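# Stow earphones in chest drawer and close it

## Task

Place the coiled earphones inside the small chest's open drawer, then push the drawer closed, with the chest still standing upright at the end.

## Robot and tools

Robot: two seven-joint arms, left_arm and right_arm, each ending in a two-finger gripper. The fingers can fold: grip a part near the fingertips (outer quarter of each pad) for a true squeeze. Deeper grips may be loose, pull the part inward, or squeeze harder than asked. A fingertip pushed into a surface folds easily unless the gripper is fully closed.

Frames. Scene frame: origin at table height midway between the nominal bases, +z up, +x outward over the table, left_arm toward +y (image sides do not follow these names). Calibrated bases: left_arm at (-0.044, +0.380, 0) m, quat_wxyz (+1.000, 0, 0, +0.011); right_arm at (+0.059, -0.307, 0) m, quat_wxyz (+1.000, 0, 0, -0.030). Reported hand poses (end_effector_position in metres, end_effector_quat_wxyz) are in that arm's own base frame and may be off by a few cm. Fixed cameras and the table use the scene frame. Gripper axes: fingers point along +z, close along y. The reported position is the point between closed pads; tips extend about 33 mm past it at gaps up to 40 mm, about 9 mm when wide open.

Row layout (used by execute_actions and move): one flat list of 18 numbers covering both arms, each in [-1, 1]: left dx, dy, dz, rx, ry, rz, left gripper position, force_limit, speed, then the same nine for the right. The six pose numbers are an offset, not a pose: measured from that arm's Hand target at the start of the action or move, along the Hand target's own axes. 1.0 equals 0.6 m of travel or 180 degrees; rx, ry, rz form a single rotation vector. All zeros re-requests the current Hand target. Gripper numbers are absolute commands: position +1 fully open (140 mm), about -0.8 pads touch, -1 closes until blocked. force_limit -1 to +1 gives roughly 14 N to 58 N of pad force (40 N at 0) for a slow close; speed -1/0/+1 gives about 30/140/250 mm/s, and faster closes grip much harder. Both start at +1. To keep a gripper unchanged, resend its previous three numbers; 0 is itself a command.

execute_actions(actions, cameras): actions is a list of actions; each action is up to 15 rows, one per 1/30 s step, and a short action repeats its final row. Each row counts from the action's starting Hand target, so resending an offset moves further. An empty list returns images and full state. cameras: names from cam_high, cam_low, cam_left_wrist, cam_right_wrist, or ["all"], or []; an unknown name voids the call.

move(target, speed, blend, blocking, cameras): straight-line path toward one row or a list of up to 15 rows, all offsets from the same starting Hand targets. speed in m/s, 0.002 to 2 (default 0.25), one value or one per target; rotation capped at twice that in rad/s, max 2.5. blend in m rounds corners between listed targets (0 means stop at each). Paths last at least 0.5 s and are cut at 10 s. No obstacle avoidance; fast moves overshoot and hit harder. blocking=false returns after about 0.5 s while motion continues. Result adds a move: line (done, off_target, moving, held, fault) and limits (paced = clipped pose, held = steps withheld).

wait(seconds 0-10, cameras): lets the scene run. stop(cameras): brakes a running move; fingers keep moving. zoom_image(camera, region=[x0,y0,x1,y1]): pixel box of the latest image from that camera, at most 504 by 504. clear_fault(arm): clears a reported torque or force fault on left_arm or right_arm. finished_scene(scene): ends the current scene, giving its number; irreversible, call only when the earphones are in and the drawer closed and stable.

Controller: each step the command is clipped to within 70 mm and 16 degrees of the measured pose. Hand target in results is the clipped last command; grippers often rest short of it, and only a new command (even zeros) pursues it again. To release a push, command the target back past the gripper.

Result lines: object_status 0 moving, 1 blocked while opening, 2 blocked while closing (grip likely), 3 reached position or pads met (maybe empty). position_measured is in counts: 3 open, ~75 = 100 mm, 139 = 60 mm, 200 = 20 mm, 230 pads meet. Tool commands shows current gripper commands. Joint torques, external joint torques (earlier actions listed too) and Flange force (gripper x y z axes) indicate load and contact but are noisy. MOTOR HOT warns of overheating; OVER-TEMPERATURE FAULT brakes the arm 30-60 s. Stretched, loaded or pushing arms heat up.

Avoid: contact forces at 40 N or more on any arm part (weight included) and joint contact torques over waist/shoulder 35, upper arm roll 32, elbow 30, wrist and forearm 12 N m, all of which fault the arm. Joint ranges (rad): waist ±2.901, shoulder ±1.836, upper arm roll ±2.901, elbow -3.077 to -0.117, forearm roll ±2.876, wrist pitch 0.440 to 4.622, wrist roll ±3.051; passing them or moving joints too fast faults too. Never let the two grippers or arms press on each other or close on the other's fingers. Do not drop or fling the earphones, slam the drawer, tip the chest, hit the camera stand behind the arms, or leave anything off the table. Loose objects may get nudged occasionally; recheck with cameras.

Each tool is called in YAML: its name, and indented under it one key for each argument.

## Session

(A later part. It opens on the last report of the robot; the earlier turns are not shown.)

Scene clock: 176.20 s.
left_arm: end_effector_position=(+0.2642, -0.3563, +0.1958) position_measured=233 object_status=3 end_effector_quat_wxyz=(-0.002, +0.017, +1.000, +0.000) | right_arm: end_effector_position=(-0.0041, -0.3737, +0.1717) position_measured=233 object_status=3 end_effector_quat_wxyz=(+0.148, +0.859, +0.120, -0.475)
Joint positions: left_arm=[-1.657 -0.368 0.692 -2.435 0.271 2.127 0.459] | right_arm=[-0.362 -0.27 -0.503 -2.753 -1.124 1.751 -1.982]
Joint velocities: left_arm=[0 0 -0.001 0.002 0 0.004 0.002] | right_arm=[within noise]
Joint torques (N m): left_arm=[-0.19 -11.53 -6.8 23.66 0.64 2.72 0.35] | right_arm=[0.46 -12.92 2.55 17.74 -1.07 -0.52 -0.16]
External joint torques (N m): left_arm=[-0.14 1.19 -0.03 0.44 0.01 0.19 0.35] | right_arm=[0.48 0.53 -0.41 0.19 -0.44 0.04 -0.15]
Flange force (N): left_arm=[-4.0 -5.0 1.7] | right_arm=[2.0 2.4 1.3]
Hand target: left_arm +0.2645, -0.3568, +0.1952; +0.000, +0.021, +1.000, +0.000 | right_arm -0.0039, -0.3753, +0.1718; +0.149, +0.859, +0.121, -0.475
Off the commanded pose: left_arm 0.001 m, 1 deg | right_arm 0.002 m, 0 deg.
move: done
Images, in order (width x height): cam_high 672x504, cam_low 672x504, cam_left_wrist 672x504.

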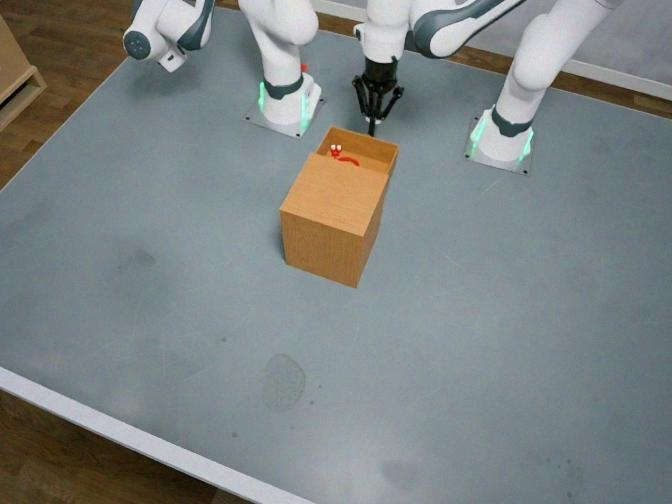

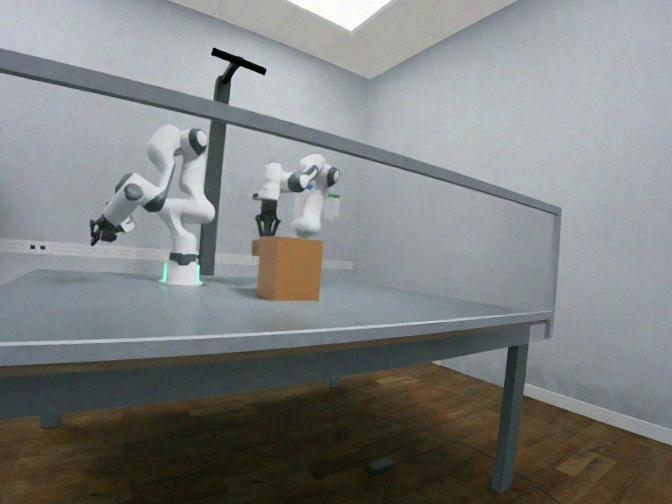

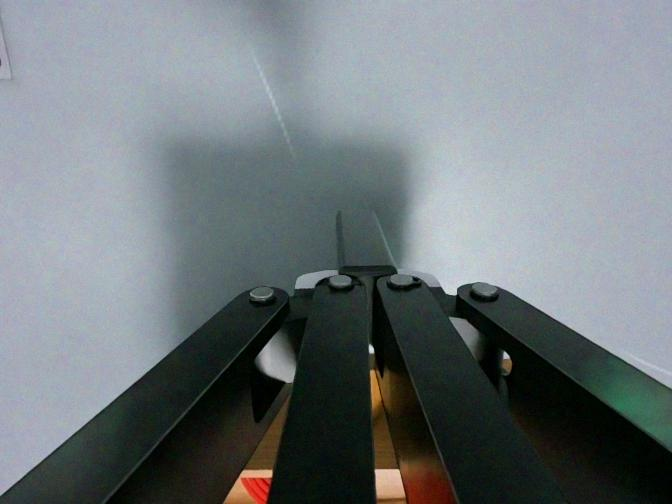

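move:
  target:
    - [-0.025,0,0,0,0,0,-1,-1,0,0,0,0,0,0,0,-1,-1,0]
    - [-0.055,0,0,0,0,0,-1,-1,0,0,0,0,0,0,0,-1,-1,0]
  speed: [0.08,0.03]
  blend: [0.005,0]
  cameras: ["cam_high"]

zoom_image:
  camera: "cam_high"
  region: [260, 60, 430, 300]

Scene clock: 180.23 s.
left_arm: end_effector_position=(+0.2954, -0.3576, +0.1949) position_measured=233 object_status=3 end_effector_quat_wxyz=(-0.001, +0.019, +1.000, +0.002) | right_arm: end_effector_position=(-0.0041, -0.3737, +0.1717) position_measured=233 object_status=3 end_effector_quat_wxyz=(+0.148, +0.859, +0.120, -0.475)
Joint positions: left_arm=[-1.69 -0.307 0.775 -2.373 0.252 2.132 0.533] | right_arm=[-0.362 -0.27 -0.503 -2.753 -1.124 1.751 -1.982]
Joint velocities: left_arm=[0 -0.001 -0.001 0 -0.001 0.001 0.006] | right_arm=[within noise]
Joint torques (N m): left_arm=[0.92 -11.1 -5.33 24.41 0.98 3.01 0.33] | right_arm=[0.44 -12.99 2.54 17.74 -1.09 -0.52 -0.14]
External joint torques (N m): left_arm=[0.89 1.79 0.96 1.19 0.35 0.5 0.33] | right_arm=[0.43 0.49 -0.45 0.1 -0.45 0.03 -0.13]
Flange force (N): left_arm=[-8.5 -6.5 2.9] | right_arm=[1.7 2.1 1.5]
Hand target: left_arm +0.2974, -0.3583, +0.1951; +0.000, +0.021, +1.000, +0.000 | right_arm -0.0039, -0.3753, +0.1718; +0.149, +0.859, +0.121, -0.475
Off the commanded pose: left_arm 0.002 m, 0 deg | right_arm 0.002 m, 0 deg.
move: done
Images, in order (width x height): cam_high 672x504.

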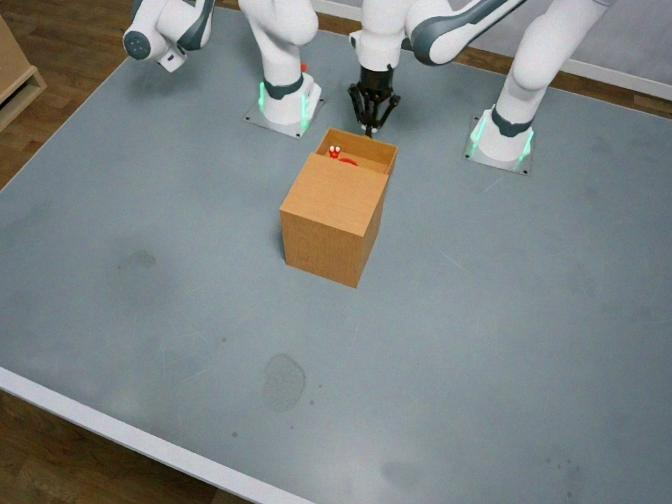

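Scaled by 2.100 from the camera's 672x504 image, which has a finer 960x720 frame.

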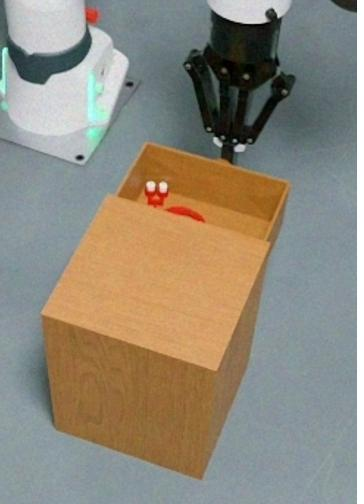

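move:
  target: [-0.05,0,0,0,0,0,-1,-1,0,0,0,0,0,0,0,-1,-1,0]
  speed: 0.04
  cameras: ["cam_high","cam_left_wrist"]

zoom_image:
  camera: "cam_high"
  region: [250, 100, 430, 300]

Scene clock: 183.13 s.
left_arm: end_effector_position=(+0.3269, -0.3578, +0.1945) position_measured=233 object_status=3 end_effector_quat_wxyz=(+0.000, +0.018, +1.000, +0.002) | right_arm: end_effector_position=(-0.0041, -0.3737, +0.1717) position_measured=233 object_status=3 end_effector_quat_wxyz=(+0.148, +0.859, +0.120, -0.475)
Joint positions: left_arm=[-1.721 -0.239 0.857 -2.31 0.217 2.137 0.611] | right_arm=[-0.362 -0.27 -0.503 -2.753 -1.124 1.751 -1.982]
Joint velocities: left_arm=[0 0.001 0 0.001 -0.001 0.001 0.006] | right_arm=[within noise]
Joint torques (N m): left_arm=[0 -11.87 -5.36 24.49 0.34 2.74 0.34] | right_arm=[0.46 -13.01 2.55 17.73 -1.07 -0.53 -0.19]
External joint torques (N m): left_arm=[0.1 1.09 0.2 1.25 -0.28 0.25 0.34] | right_arm=[0.52 0.51 -0.39 0.08 -0.43 0.03 -0.18]
Flange force (N): left_arm=[-7.5 -7.1 1.2] | right_arm=[1.8 2.1 1.2]
Hand target: left_arm +0.3274, -0.3595, +0.1951; +0.000, +0.021, +1.000, +0.000 | right_arm -0.0039, -0.3753, +0.1718; +0.149, +0.859, +0.121, -0.475
Off the commanded pose: left_arm 0.002 m, 0 deg | right_arm 0.002 m, 0 deg.
move: done
Images, in order (width x height): cam_high 672x504, cam_left_wrist 672x504.

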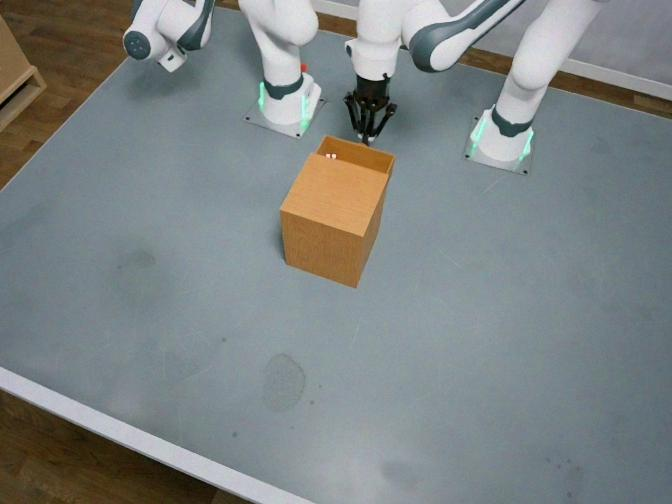

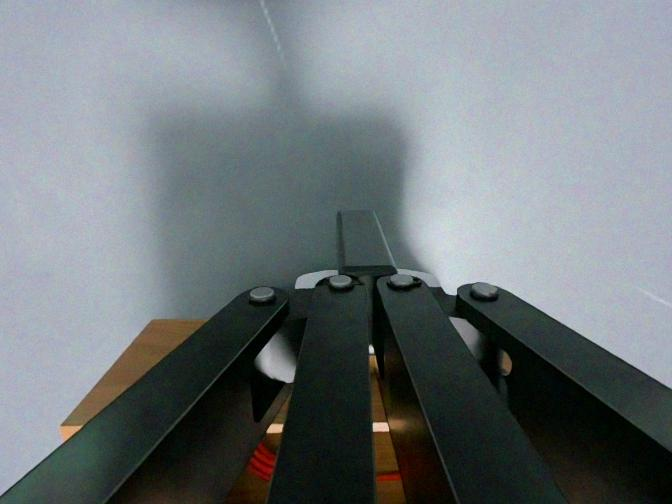

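Scaled by 2.520 from the camera's 672x504 image, which has a finer 960x720 frame.

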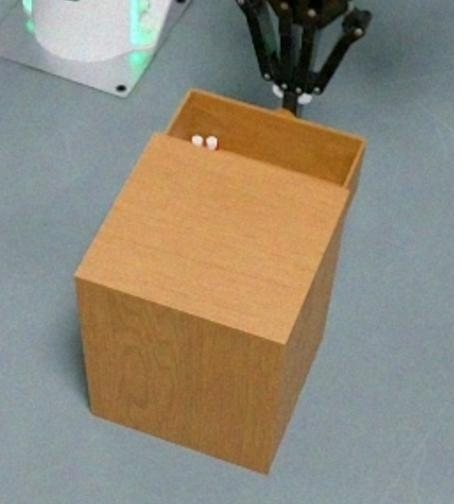

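move:
  target: [-0.0917,0,0,0,0,0,-1,-1,0,0,0,0,0,0,0,-1,-1,0]
  speed: 0.05
  cameras: ["cam_high","cam_left_wrist"]

zoom_image:
  camera: "cam_high"
  region: [250, 100, 430, 300]

Scene clock: 186.23 s.
left_arm: end_effector_position=(+0.3827, -0.3609, +0.1947) position_measured=233 object_status=3 end_effector_quat_wxyz=(+0.001, +0.018, +1.000, +0.001) | right_arm: end_effector_position=(-0.0041, -0.3737, +0.1717) position_measured=233 object_status=3 end_effector_quat_wxyz=(+0.148, +0.859, +0.120, -0.475)
Joint positions: left_arm=[-1.761 -0.068 0.991 -2.18 0.07 2.141 0.798] | right_arm=[-0.362 -0.27 -0.503 -2.753 -1.124 1.751 -1.982]
Joint velocities: left_arm=[0.001 0 0.001 0.001 0 0.001 0.006] | right_arm=[within noise]
Joint torques (N m): left_arm=[0.02 -13.47 -1.76 24.86 0.24 2.59 0.39] | right_arm=[0.41 -12.99 2.57 17.73 -1.07 -0.52 -0.16]
External joint torques (N m): left_arm=[0.02 1.1 0.05 1.22 -0.4 0.1 0.39] | right_arm=[0.46 0.45 -0.37 0.08 -0.43 0.04 -0.15]
Flange force (N): left_arm=[-10.5 -8.4 1.9] | right_arm=[1.6 1.9 1.3]
Hand target: left_arm +0.3824, -0.3619, +0.1951; +0.000, +0.021, +1.000, +0.000 | right_arm -0.0039, -0.3753, +0.1718; +0.149, +0.859, +0.121, -0.475
Off the commanded pose: left_arm 0.001 m, 0 deg | right_arm 0.002 m, 0 deg.
move: done
Images, in order (width x height): cam_high 672x504, cam_left_wrist 672x504.

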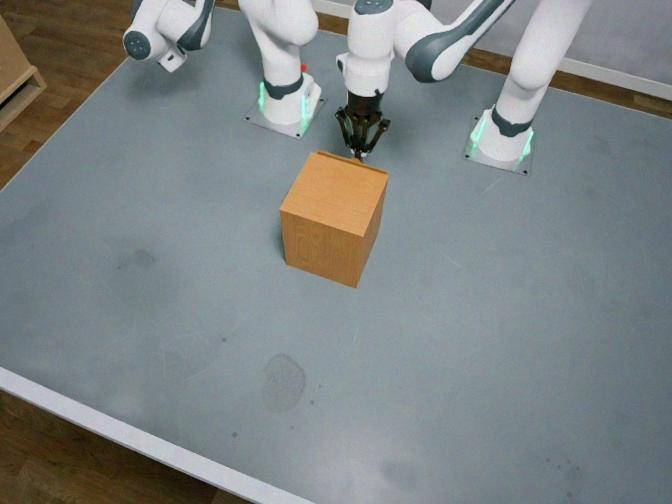

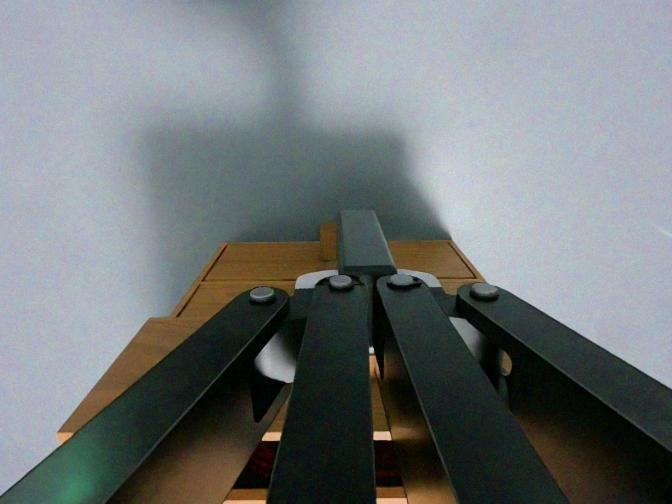

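Scaled by 2.520 from the camera's 672x504 image, which has a finer 960x720 frame.

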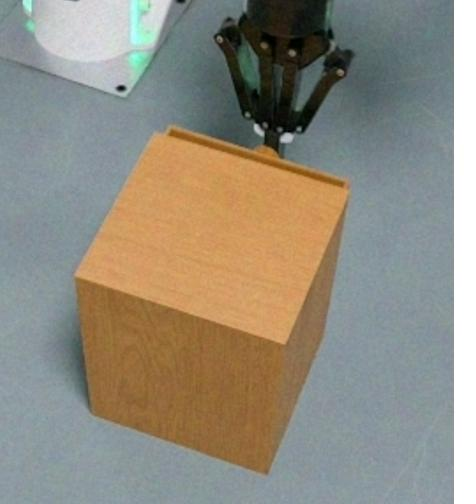

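move:
  target: [-0.02,0,0,0,0,0,-1,-1,0,0,0,0,0,0,0,-1,-1,0]
  speed: 0.03
  cameras: ["cam_high","cam_left_wrist"]

zoom_image:
  camera: "cam_high"
  region: [290, 120, 410, 200]

zoom_image:
  camera: "cam_left_wrist"
  region: [60, 180, 560, 504]

Scene clock: 190.00 s.
left_arm: end_effector_position=(+0.3937, -0.3627, +0.1947) position_measured=233 object_status=3 end_effector_quat_wxyz=(+0.001, +0.019, +1.000, +0.001) | right_arm: end_effector_position=(-0.0041, -0.3737, +0.1717) position_measured=233 object_status=3 end_effector_quat_wxyz=(+0.148, +0.859, +0.120, -0.475)
Joint positions: left_arm=[-1.761 -0.02 1.012 -2.149 0.023 2.138 0.848] | right_arm=[-0.362 -0.27 -0.503 -2.753 -1.124 1.751 -1.982]
Joint velocities: left_arm=[-0.001 0.001 -0.001 0.002 0 -0.001 0.005] | right_arm=[within noise]
Joint torques (N m): left_arm=[0.46 -14.21 -0.52 24.93 0.26 2.51 0.39] | right_arm=[0.41 -13 2.5 17.73 -1.08 -0.53 -0.17]
External joint torques (N m): left_arm=[0.42 1.26 -0.02 1.22 -0.38 0.02 0.39] | right_arm=[0.41 0.52 -0.49 0.1 -0.45 0.02 -0.16]
Flange force (N): left_arm=[-11.9 -8.9 2.2] | right_arm=[1.8 2.2 1.6]
Hand target: left_arm +0.3944, -0.3624, +0.1951; +0.000, +0.021, +1.000, +0.000 | right_arm -0.0039, -0.3753, +0.1718; +0.149, +0.859, +0.121, -0.475
Off the commanded pose: left_arm 0.001 m, 0 deg | right_arm 0.002 m, 0 deg.
move: done
Images, in order (width x height): cam_high 672x504, cam_left_wrist 672x504.

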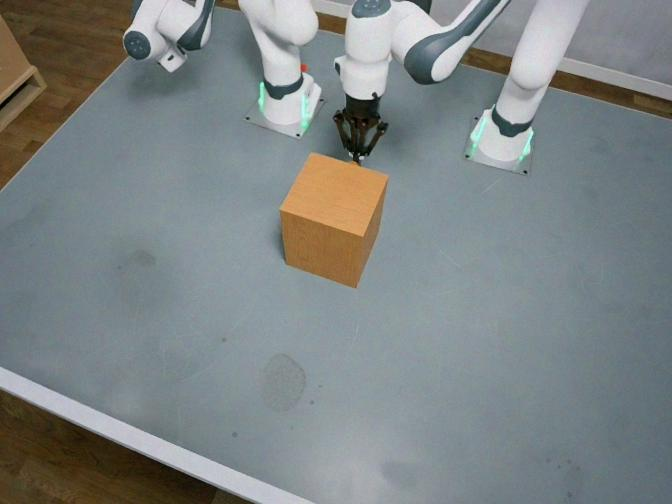

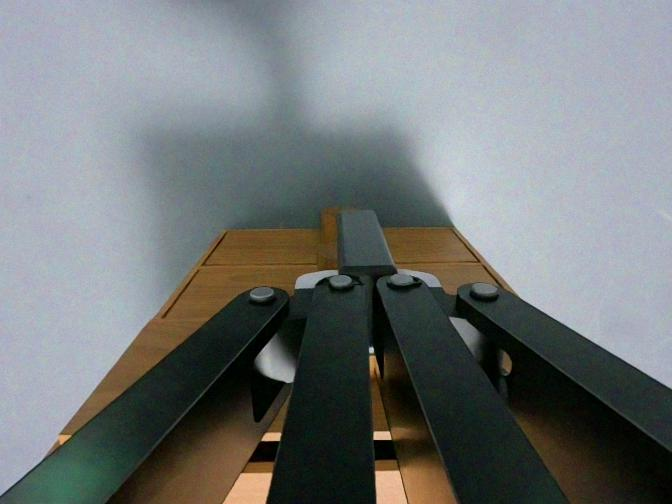

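Scaled by 4.200 from the camera's 672x504 image, which has a finer 960x720 frame.

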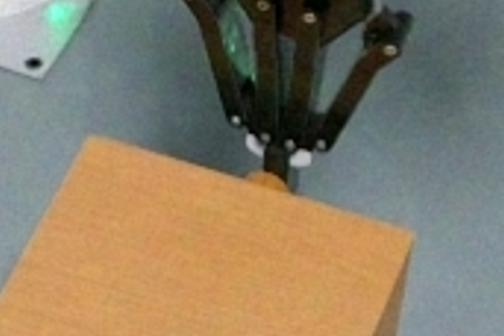

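Scaled by 1.008 from the camera's 672x504 image, which has a finer 960x720 frame.

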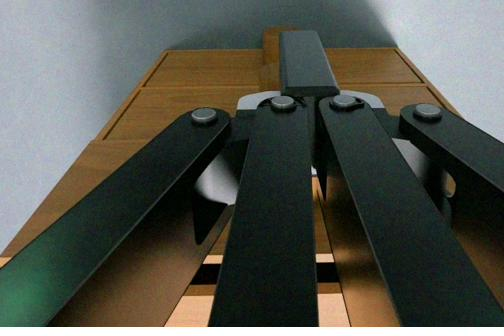

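move:
  target: [-0.0117,0,0,0,0,0,-1,-1,0,0,0,0,0,0,0,-1,-1,0]
  speed: 0.02
  cameras: ["cam_high","cam_left_wrist"]

zoom_image:
  camera: "cam_left_wrist"
  region: [160, 360, 560, 504]

Scene clock: 191.83 s.
left_arm: end_effector_position=(+0.4005, -0.3633, +0.1947) position_measured=233 object_status=3 end_effector_quat_wxyz=(+0.001, +0.020, +1.000, +0.001) | right_arm: end_effector_position=(-0.0041, -0.3737, +0.1717) position_measured=233 object_status=3 end_effector_quat_wxyz=(+0.148, +0.859, +0.120, -0.475)
Joint positions: left_arm=[-1.757 0.009 1.021 -2.129 -0.007 2.134 0.878] | right_arm=[-0.362 -0.27 -0.503 -2.753 -1.124 1.751 -1.982]
Joint velocities: left_arm=[-0.001 0.001 0.001 0 0 0 0.006] | right_arm=[within noise]
Joint torques (N m): left_arm=[0.83 -14.78 0.29 24.98 0.28 2.53 0.34] | right_arm=[0.45 -12.96 2.56 17.77 -1.07 -0.53 -0.15]
External joint torques (N m): left_arm=[0.92 1.13 0.12 1.37 -0.36 0.07 0.34] | right_arm=[0.47 0.53 -0.4 0.2 -0.44 0.03 -0.14]
Flange force (N): left_arm=[-12.7 -8.5 2.0] | right_arm=[2.0 2.4 1.3]
Hand target: left_arm +0.4014, -0.3627, +0.1951; +0.000, +0.021, +1.000, +0.000 | right_arm -0.0039, -0.3753, +0.1718; +0.149, +0.859, +0.121, -0.475
Off the commanded pose: left_arm 0.001 m, 0 deg | right_arm 0.002 m, 0 deg.
move: done
Images, in order (width x height): cam_high 672x504, cam_left_wrist 672x504.

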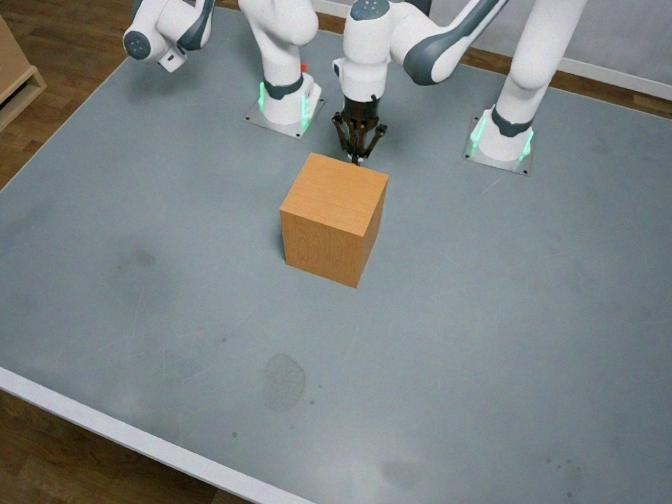

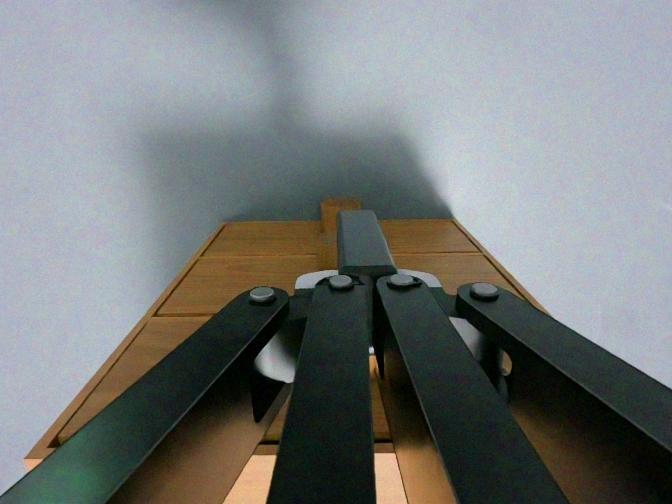

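Scaled by 1.260 from the camera's 672x504 image, which has a finer 960x720 frame.

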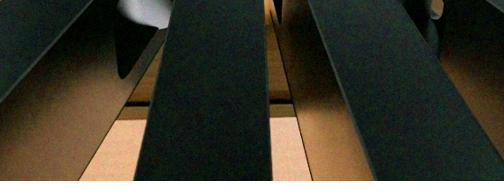

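move:
  target: [-0.0067,0,0,0,0,0,-1,-1,0,0,0,0,0,0,0,-1,-1,0]
  speed: 0.02
  cameras: ["cam_high","cam_left_wrist"]

zoom_image:
  camera: "cam_left_wrist"
  region: [0, 180, 340, 480]

Scene clock: 193.57 s.
left_arm: end_effector_position=(+0.4024, -0.3639, +0.1944) position_measured=233 object_status=3 end_effector_quat_wxyz=(-0.001, +0.021, +1.000, +0.001) | right_arm: end_effector_position=(-0.0041, -0.3737, +0.1717) position_measured=233 object_status=3 end_effector_quat_wxyz=(+0.148, +0.859, +0.120, -0.475)
Joint positions: left_arm=[-1.754 0.026 1.024 -2.118 -0.026 2.128 0.896] | right_arm=[-0.362 -0.27 -0.503 -2.753 -1.124 1.751 -1.982]
Joint velocities: left_arm=[-0.001 -0.001 -0.001 -0.001 0.001 0 0.005] | right_arm=[within noise]
Joint torques (N m): left_arm=[1.58 -14.67 1.4 25.14 0.57 3.04 0.3] | right_arm=[0.45 -12.95 2.54 17.76 -1.08 -0.53 -0.17]
External joint torques (N m): left_arm=[1.68 1.71 0.78 1.46 -0.07 0.58 0.3] | right_arm=[0.44 0.55 -0.45 0.1 -0.44 0.02 -0.16]
Flange force (N): left_arm=[-15.4 -9.0 3.9] | right_arm=[1.9 2.3 1.5]
Hand target: left_arm +0.4054, -0.3629, +0.1951; +0.000, +0.021, +1.000, +0.000 | right_arm -0.0039, -0.3753, +0.1718; +0.149, +0.859, +0.121, -0.475
Off the commanded pose: left_arm 0.003 m, 0 deg | right_arm 0.002 m, 0 deg.
move: done
Images, in order (width x height): cam_high 672x504, cam_left_wrist 672x504.

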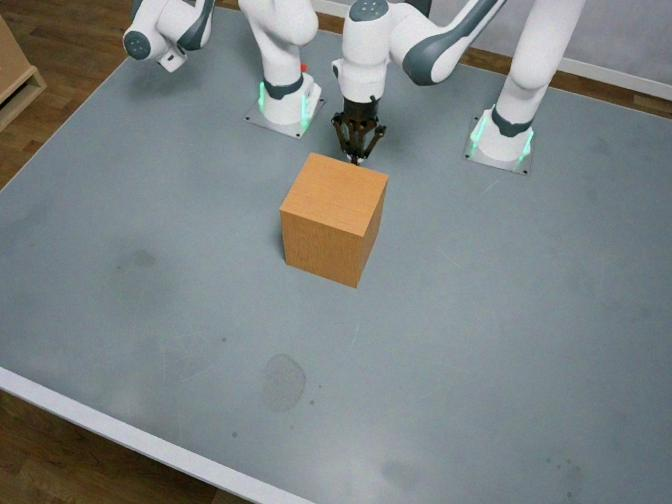

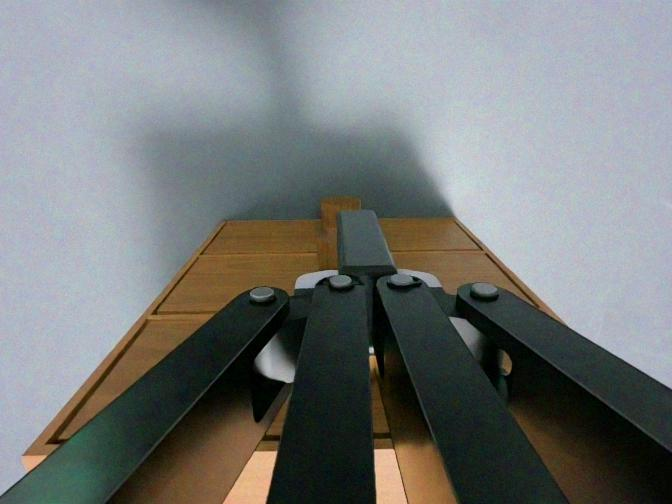

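Scaled by 1.482 from the camera's 672x504 image, which has a finer 960x720 frame.

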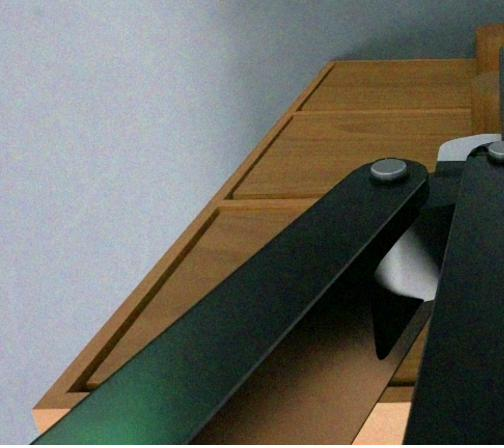

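move:
  target: [-0.0067,0,0,0,0,0,-1,-1,0,0,0,0,0,0,0,-1,-1,0]
  speed: 0.02
  cameras: ["cam_high","cam_left_wrist"]

zoom_image:
  camera: "cam_high"
  region: [250, 100, 430, 300]

Scene clock: 195.50 s.
left_arm: end_effector_position=(+0.4025, -0.3643, +0.1937) position_measured=233 object_status=3 end_effector_quat_wxyz=(-0.005, +0.022, +1.000, +0.003) | right_arm: end_effector_position=(-0.0041, -0.3737, +0.1717) position_measured=233 object_status=3 end_effector_quat_wxyz=(+0.148, +0.859, +0.120, -0.475)
Joint positions: left_arm=[-1.751 0.042 1.025 -2.108 -0.045 2.118 0.912] | right_arm=[-0.362 -0.27 -0.503 -2.753 -1.124 1.751 -1.982]
Joint velocities: left_arm=[0 0.001 -0.001 -0.001 0 -0.001 0.005] | right_arm=[within noise]
Joint torques (N m): left_arm=[2.7 -14.43 2.98 25.67 1.03 4.1 0.36] | right_arm=[0.46 -12.99 2.56 17.77 -1.07 -0.52 -0.19]
External joint torques (N m): left_arm=[2.73 2.34 1.87 2.04 0.39 1.66 0.36] | right_arm=[0.52 0.5 -0.37 0.14 -0.44 0.04 -0.18]
Flange force (N): left_arm=[-19.7 -9.7 6.2] | right_arm=[1.8 2.2 1.2]
Hand target: left_arm +0.4094, -0.3631, +0.1951; +0.000, +0.021, +1.000, +0.000 | right_arm -0.0039, -0.3753, +0.1718; +0.149, +0.859, +0.121, -0.475
Off the commanded pose: left_arm 0.007 m, 1 deg | right_arm 0.002 m, 0 deg.
move: off_target (left_arm)
Images, in order (width x height): cam_high 672x504, cam_left_wrist 672x504.

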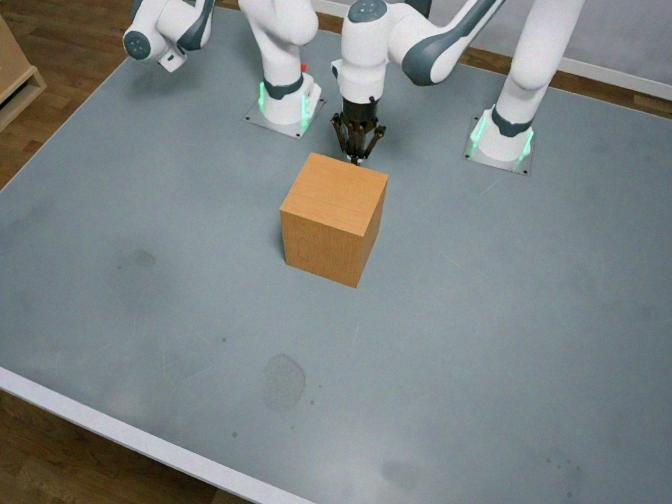

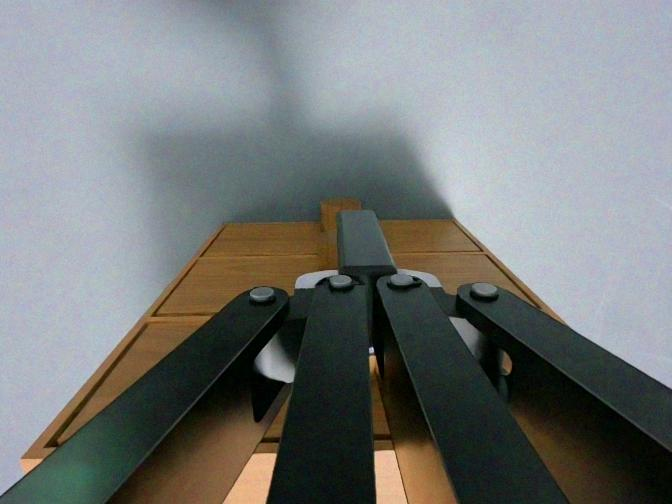

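Scaled by 2.520 from the camera's 672x504 image, which has a finer 960x720 frame.

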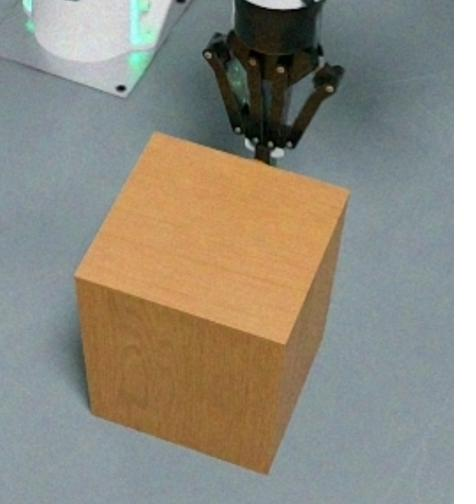

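move:
  target:
    - [0.05,0,0,0,0,0,-1,-1,0,0,0,0,0,0,0,-1,-1,0]
    - [0.2,0,-0.15,0,0,0,-1,-1,0,0,0,0,0,0,0,-1,-1,0]
  speed: [0.06,0.2]
  blend: [0.01,0]
  cameras: ["cam_high","cam_left_wrist"]

zoom_image:
  camera: "cam_left_wrist"
  region: [150, 230, 560, 504]

Scene clock: 198.83 s.
left_arm: end_effector_position=(+0.2907, -0.3590, +0.2863) position_measured=233 object_status=3 end_effector_quat_wxyz=(+0.001, +0.026, +1.000, -0.002) | right_arm: end_effector_position=(-0.0041, -0.3737, +0.1717) position_measured=233 object_status=3 end_effector_quat_wxyz=(+0.148, +0.859, +0.120, -0.475)
Joint positions: left_arm=[-1.657 -0.401 0.674 -2.22 0.261 1.894 0.517] | right_arm=[-0.362 -0.27 -0.503 -2.753 -1.124 1.751 -1.982]
Joint velocities: left_arm=[0 -0.002 0 0.001 0.001 0 -0.006] | right_arm=[within noise]
Joint torques (N m): left_arm=[0.8 -10.78 -8.67 24.24 0.72 2.39 -0.11] | right_arm=[0.46 -12.99 2.5 17.74 -1.08 -0.53 -0.16]
External joint torques (N m): left_arm=[0.82 0.95 -0.96 0.34 0.01 -0.12 -0.11] | right_arm=[0.47 0.4 -0.46 0.22 -0.45 0.03 -0.15]
Flange force (N): left_arm=[-0.3 -1.9 -1.2] | right_arm=[1.5 2.2 1.3]
Hand target: left_arm +0.2896, -0.3580, +0.2851; +0.000, +0.021, +1.000, +0.000 | right_arm -0.0039, -0.3753, +0.1718; +0.149, +0.859, +0.121, -0.475
Off the commanded pose: left_arm 0.002 m, 1 deg | right_arm 0.002 m, 0 deg.
move: done
Images, in order (width x height): cam_high 672x504, cam_left_wrist 672x504.

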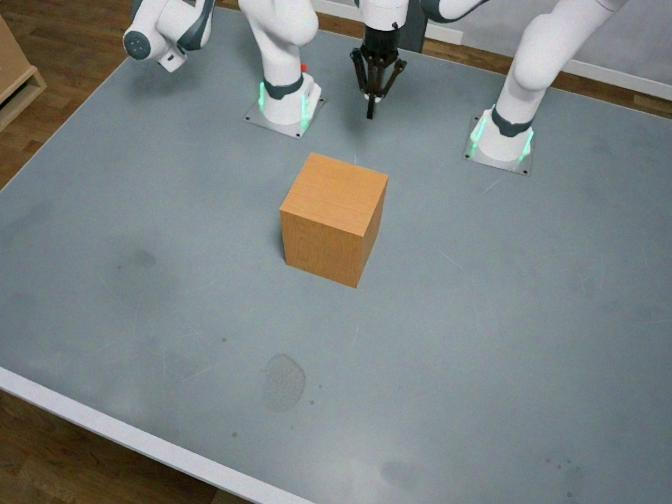

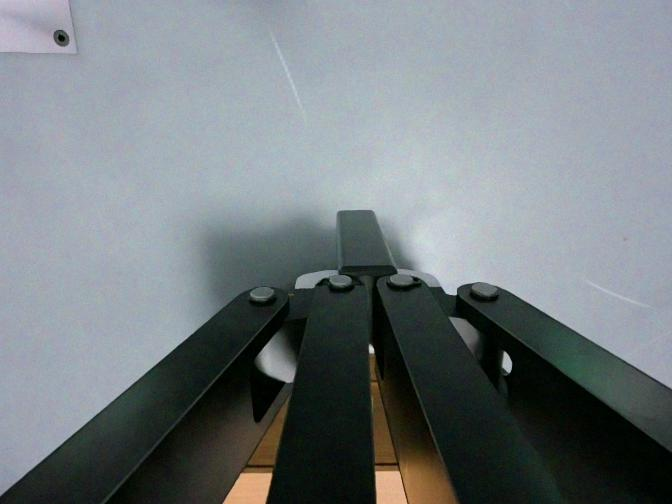

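Scaled by 1.229 from the camera's 672x504 image, which has a finer 960x720 frame.

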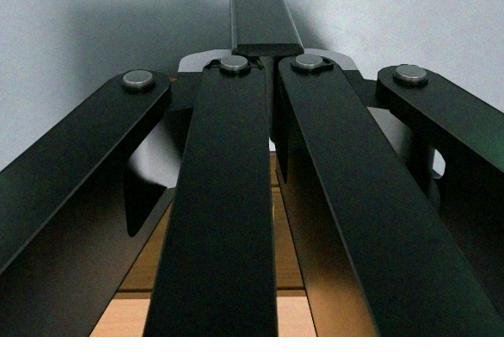

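finished_scene:
  scene: 1

The scene is finished: the task was done.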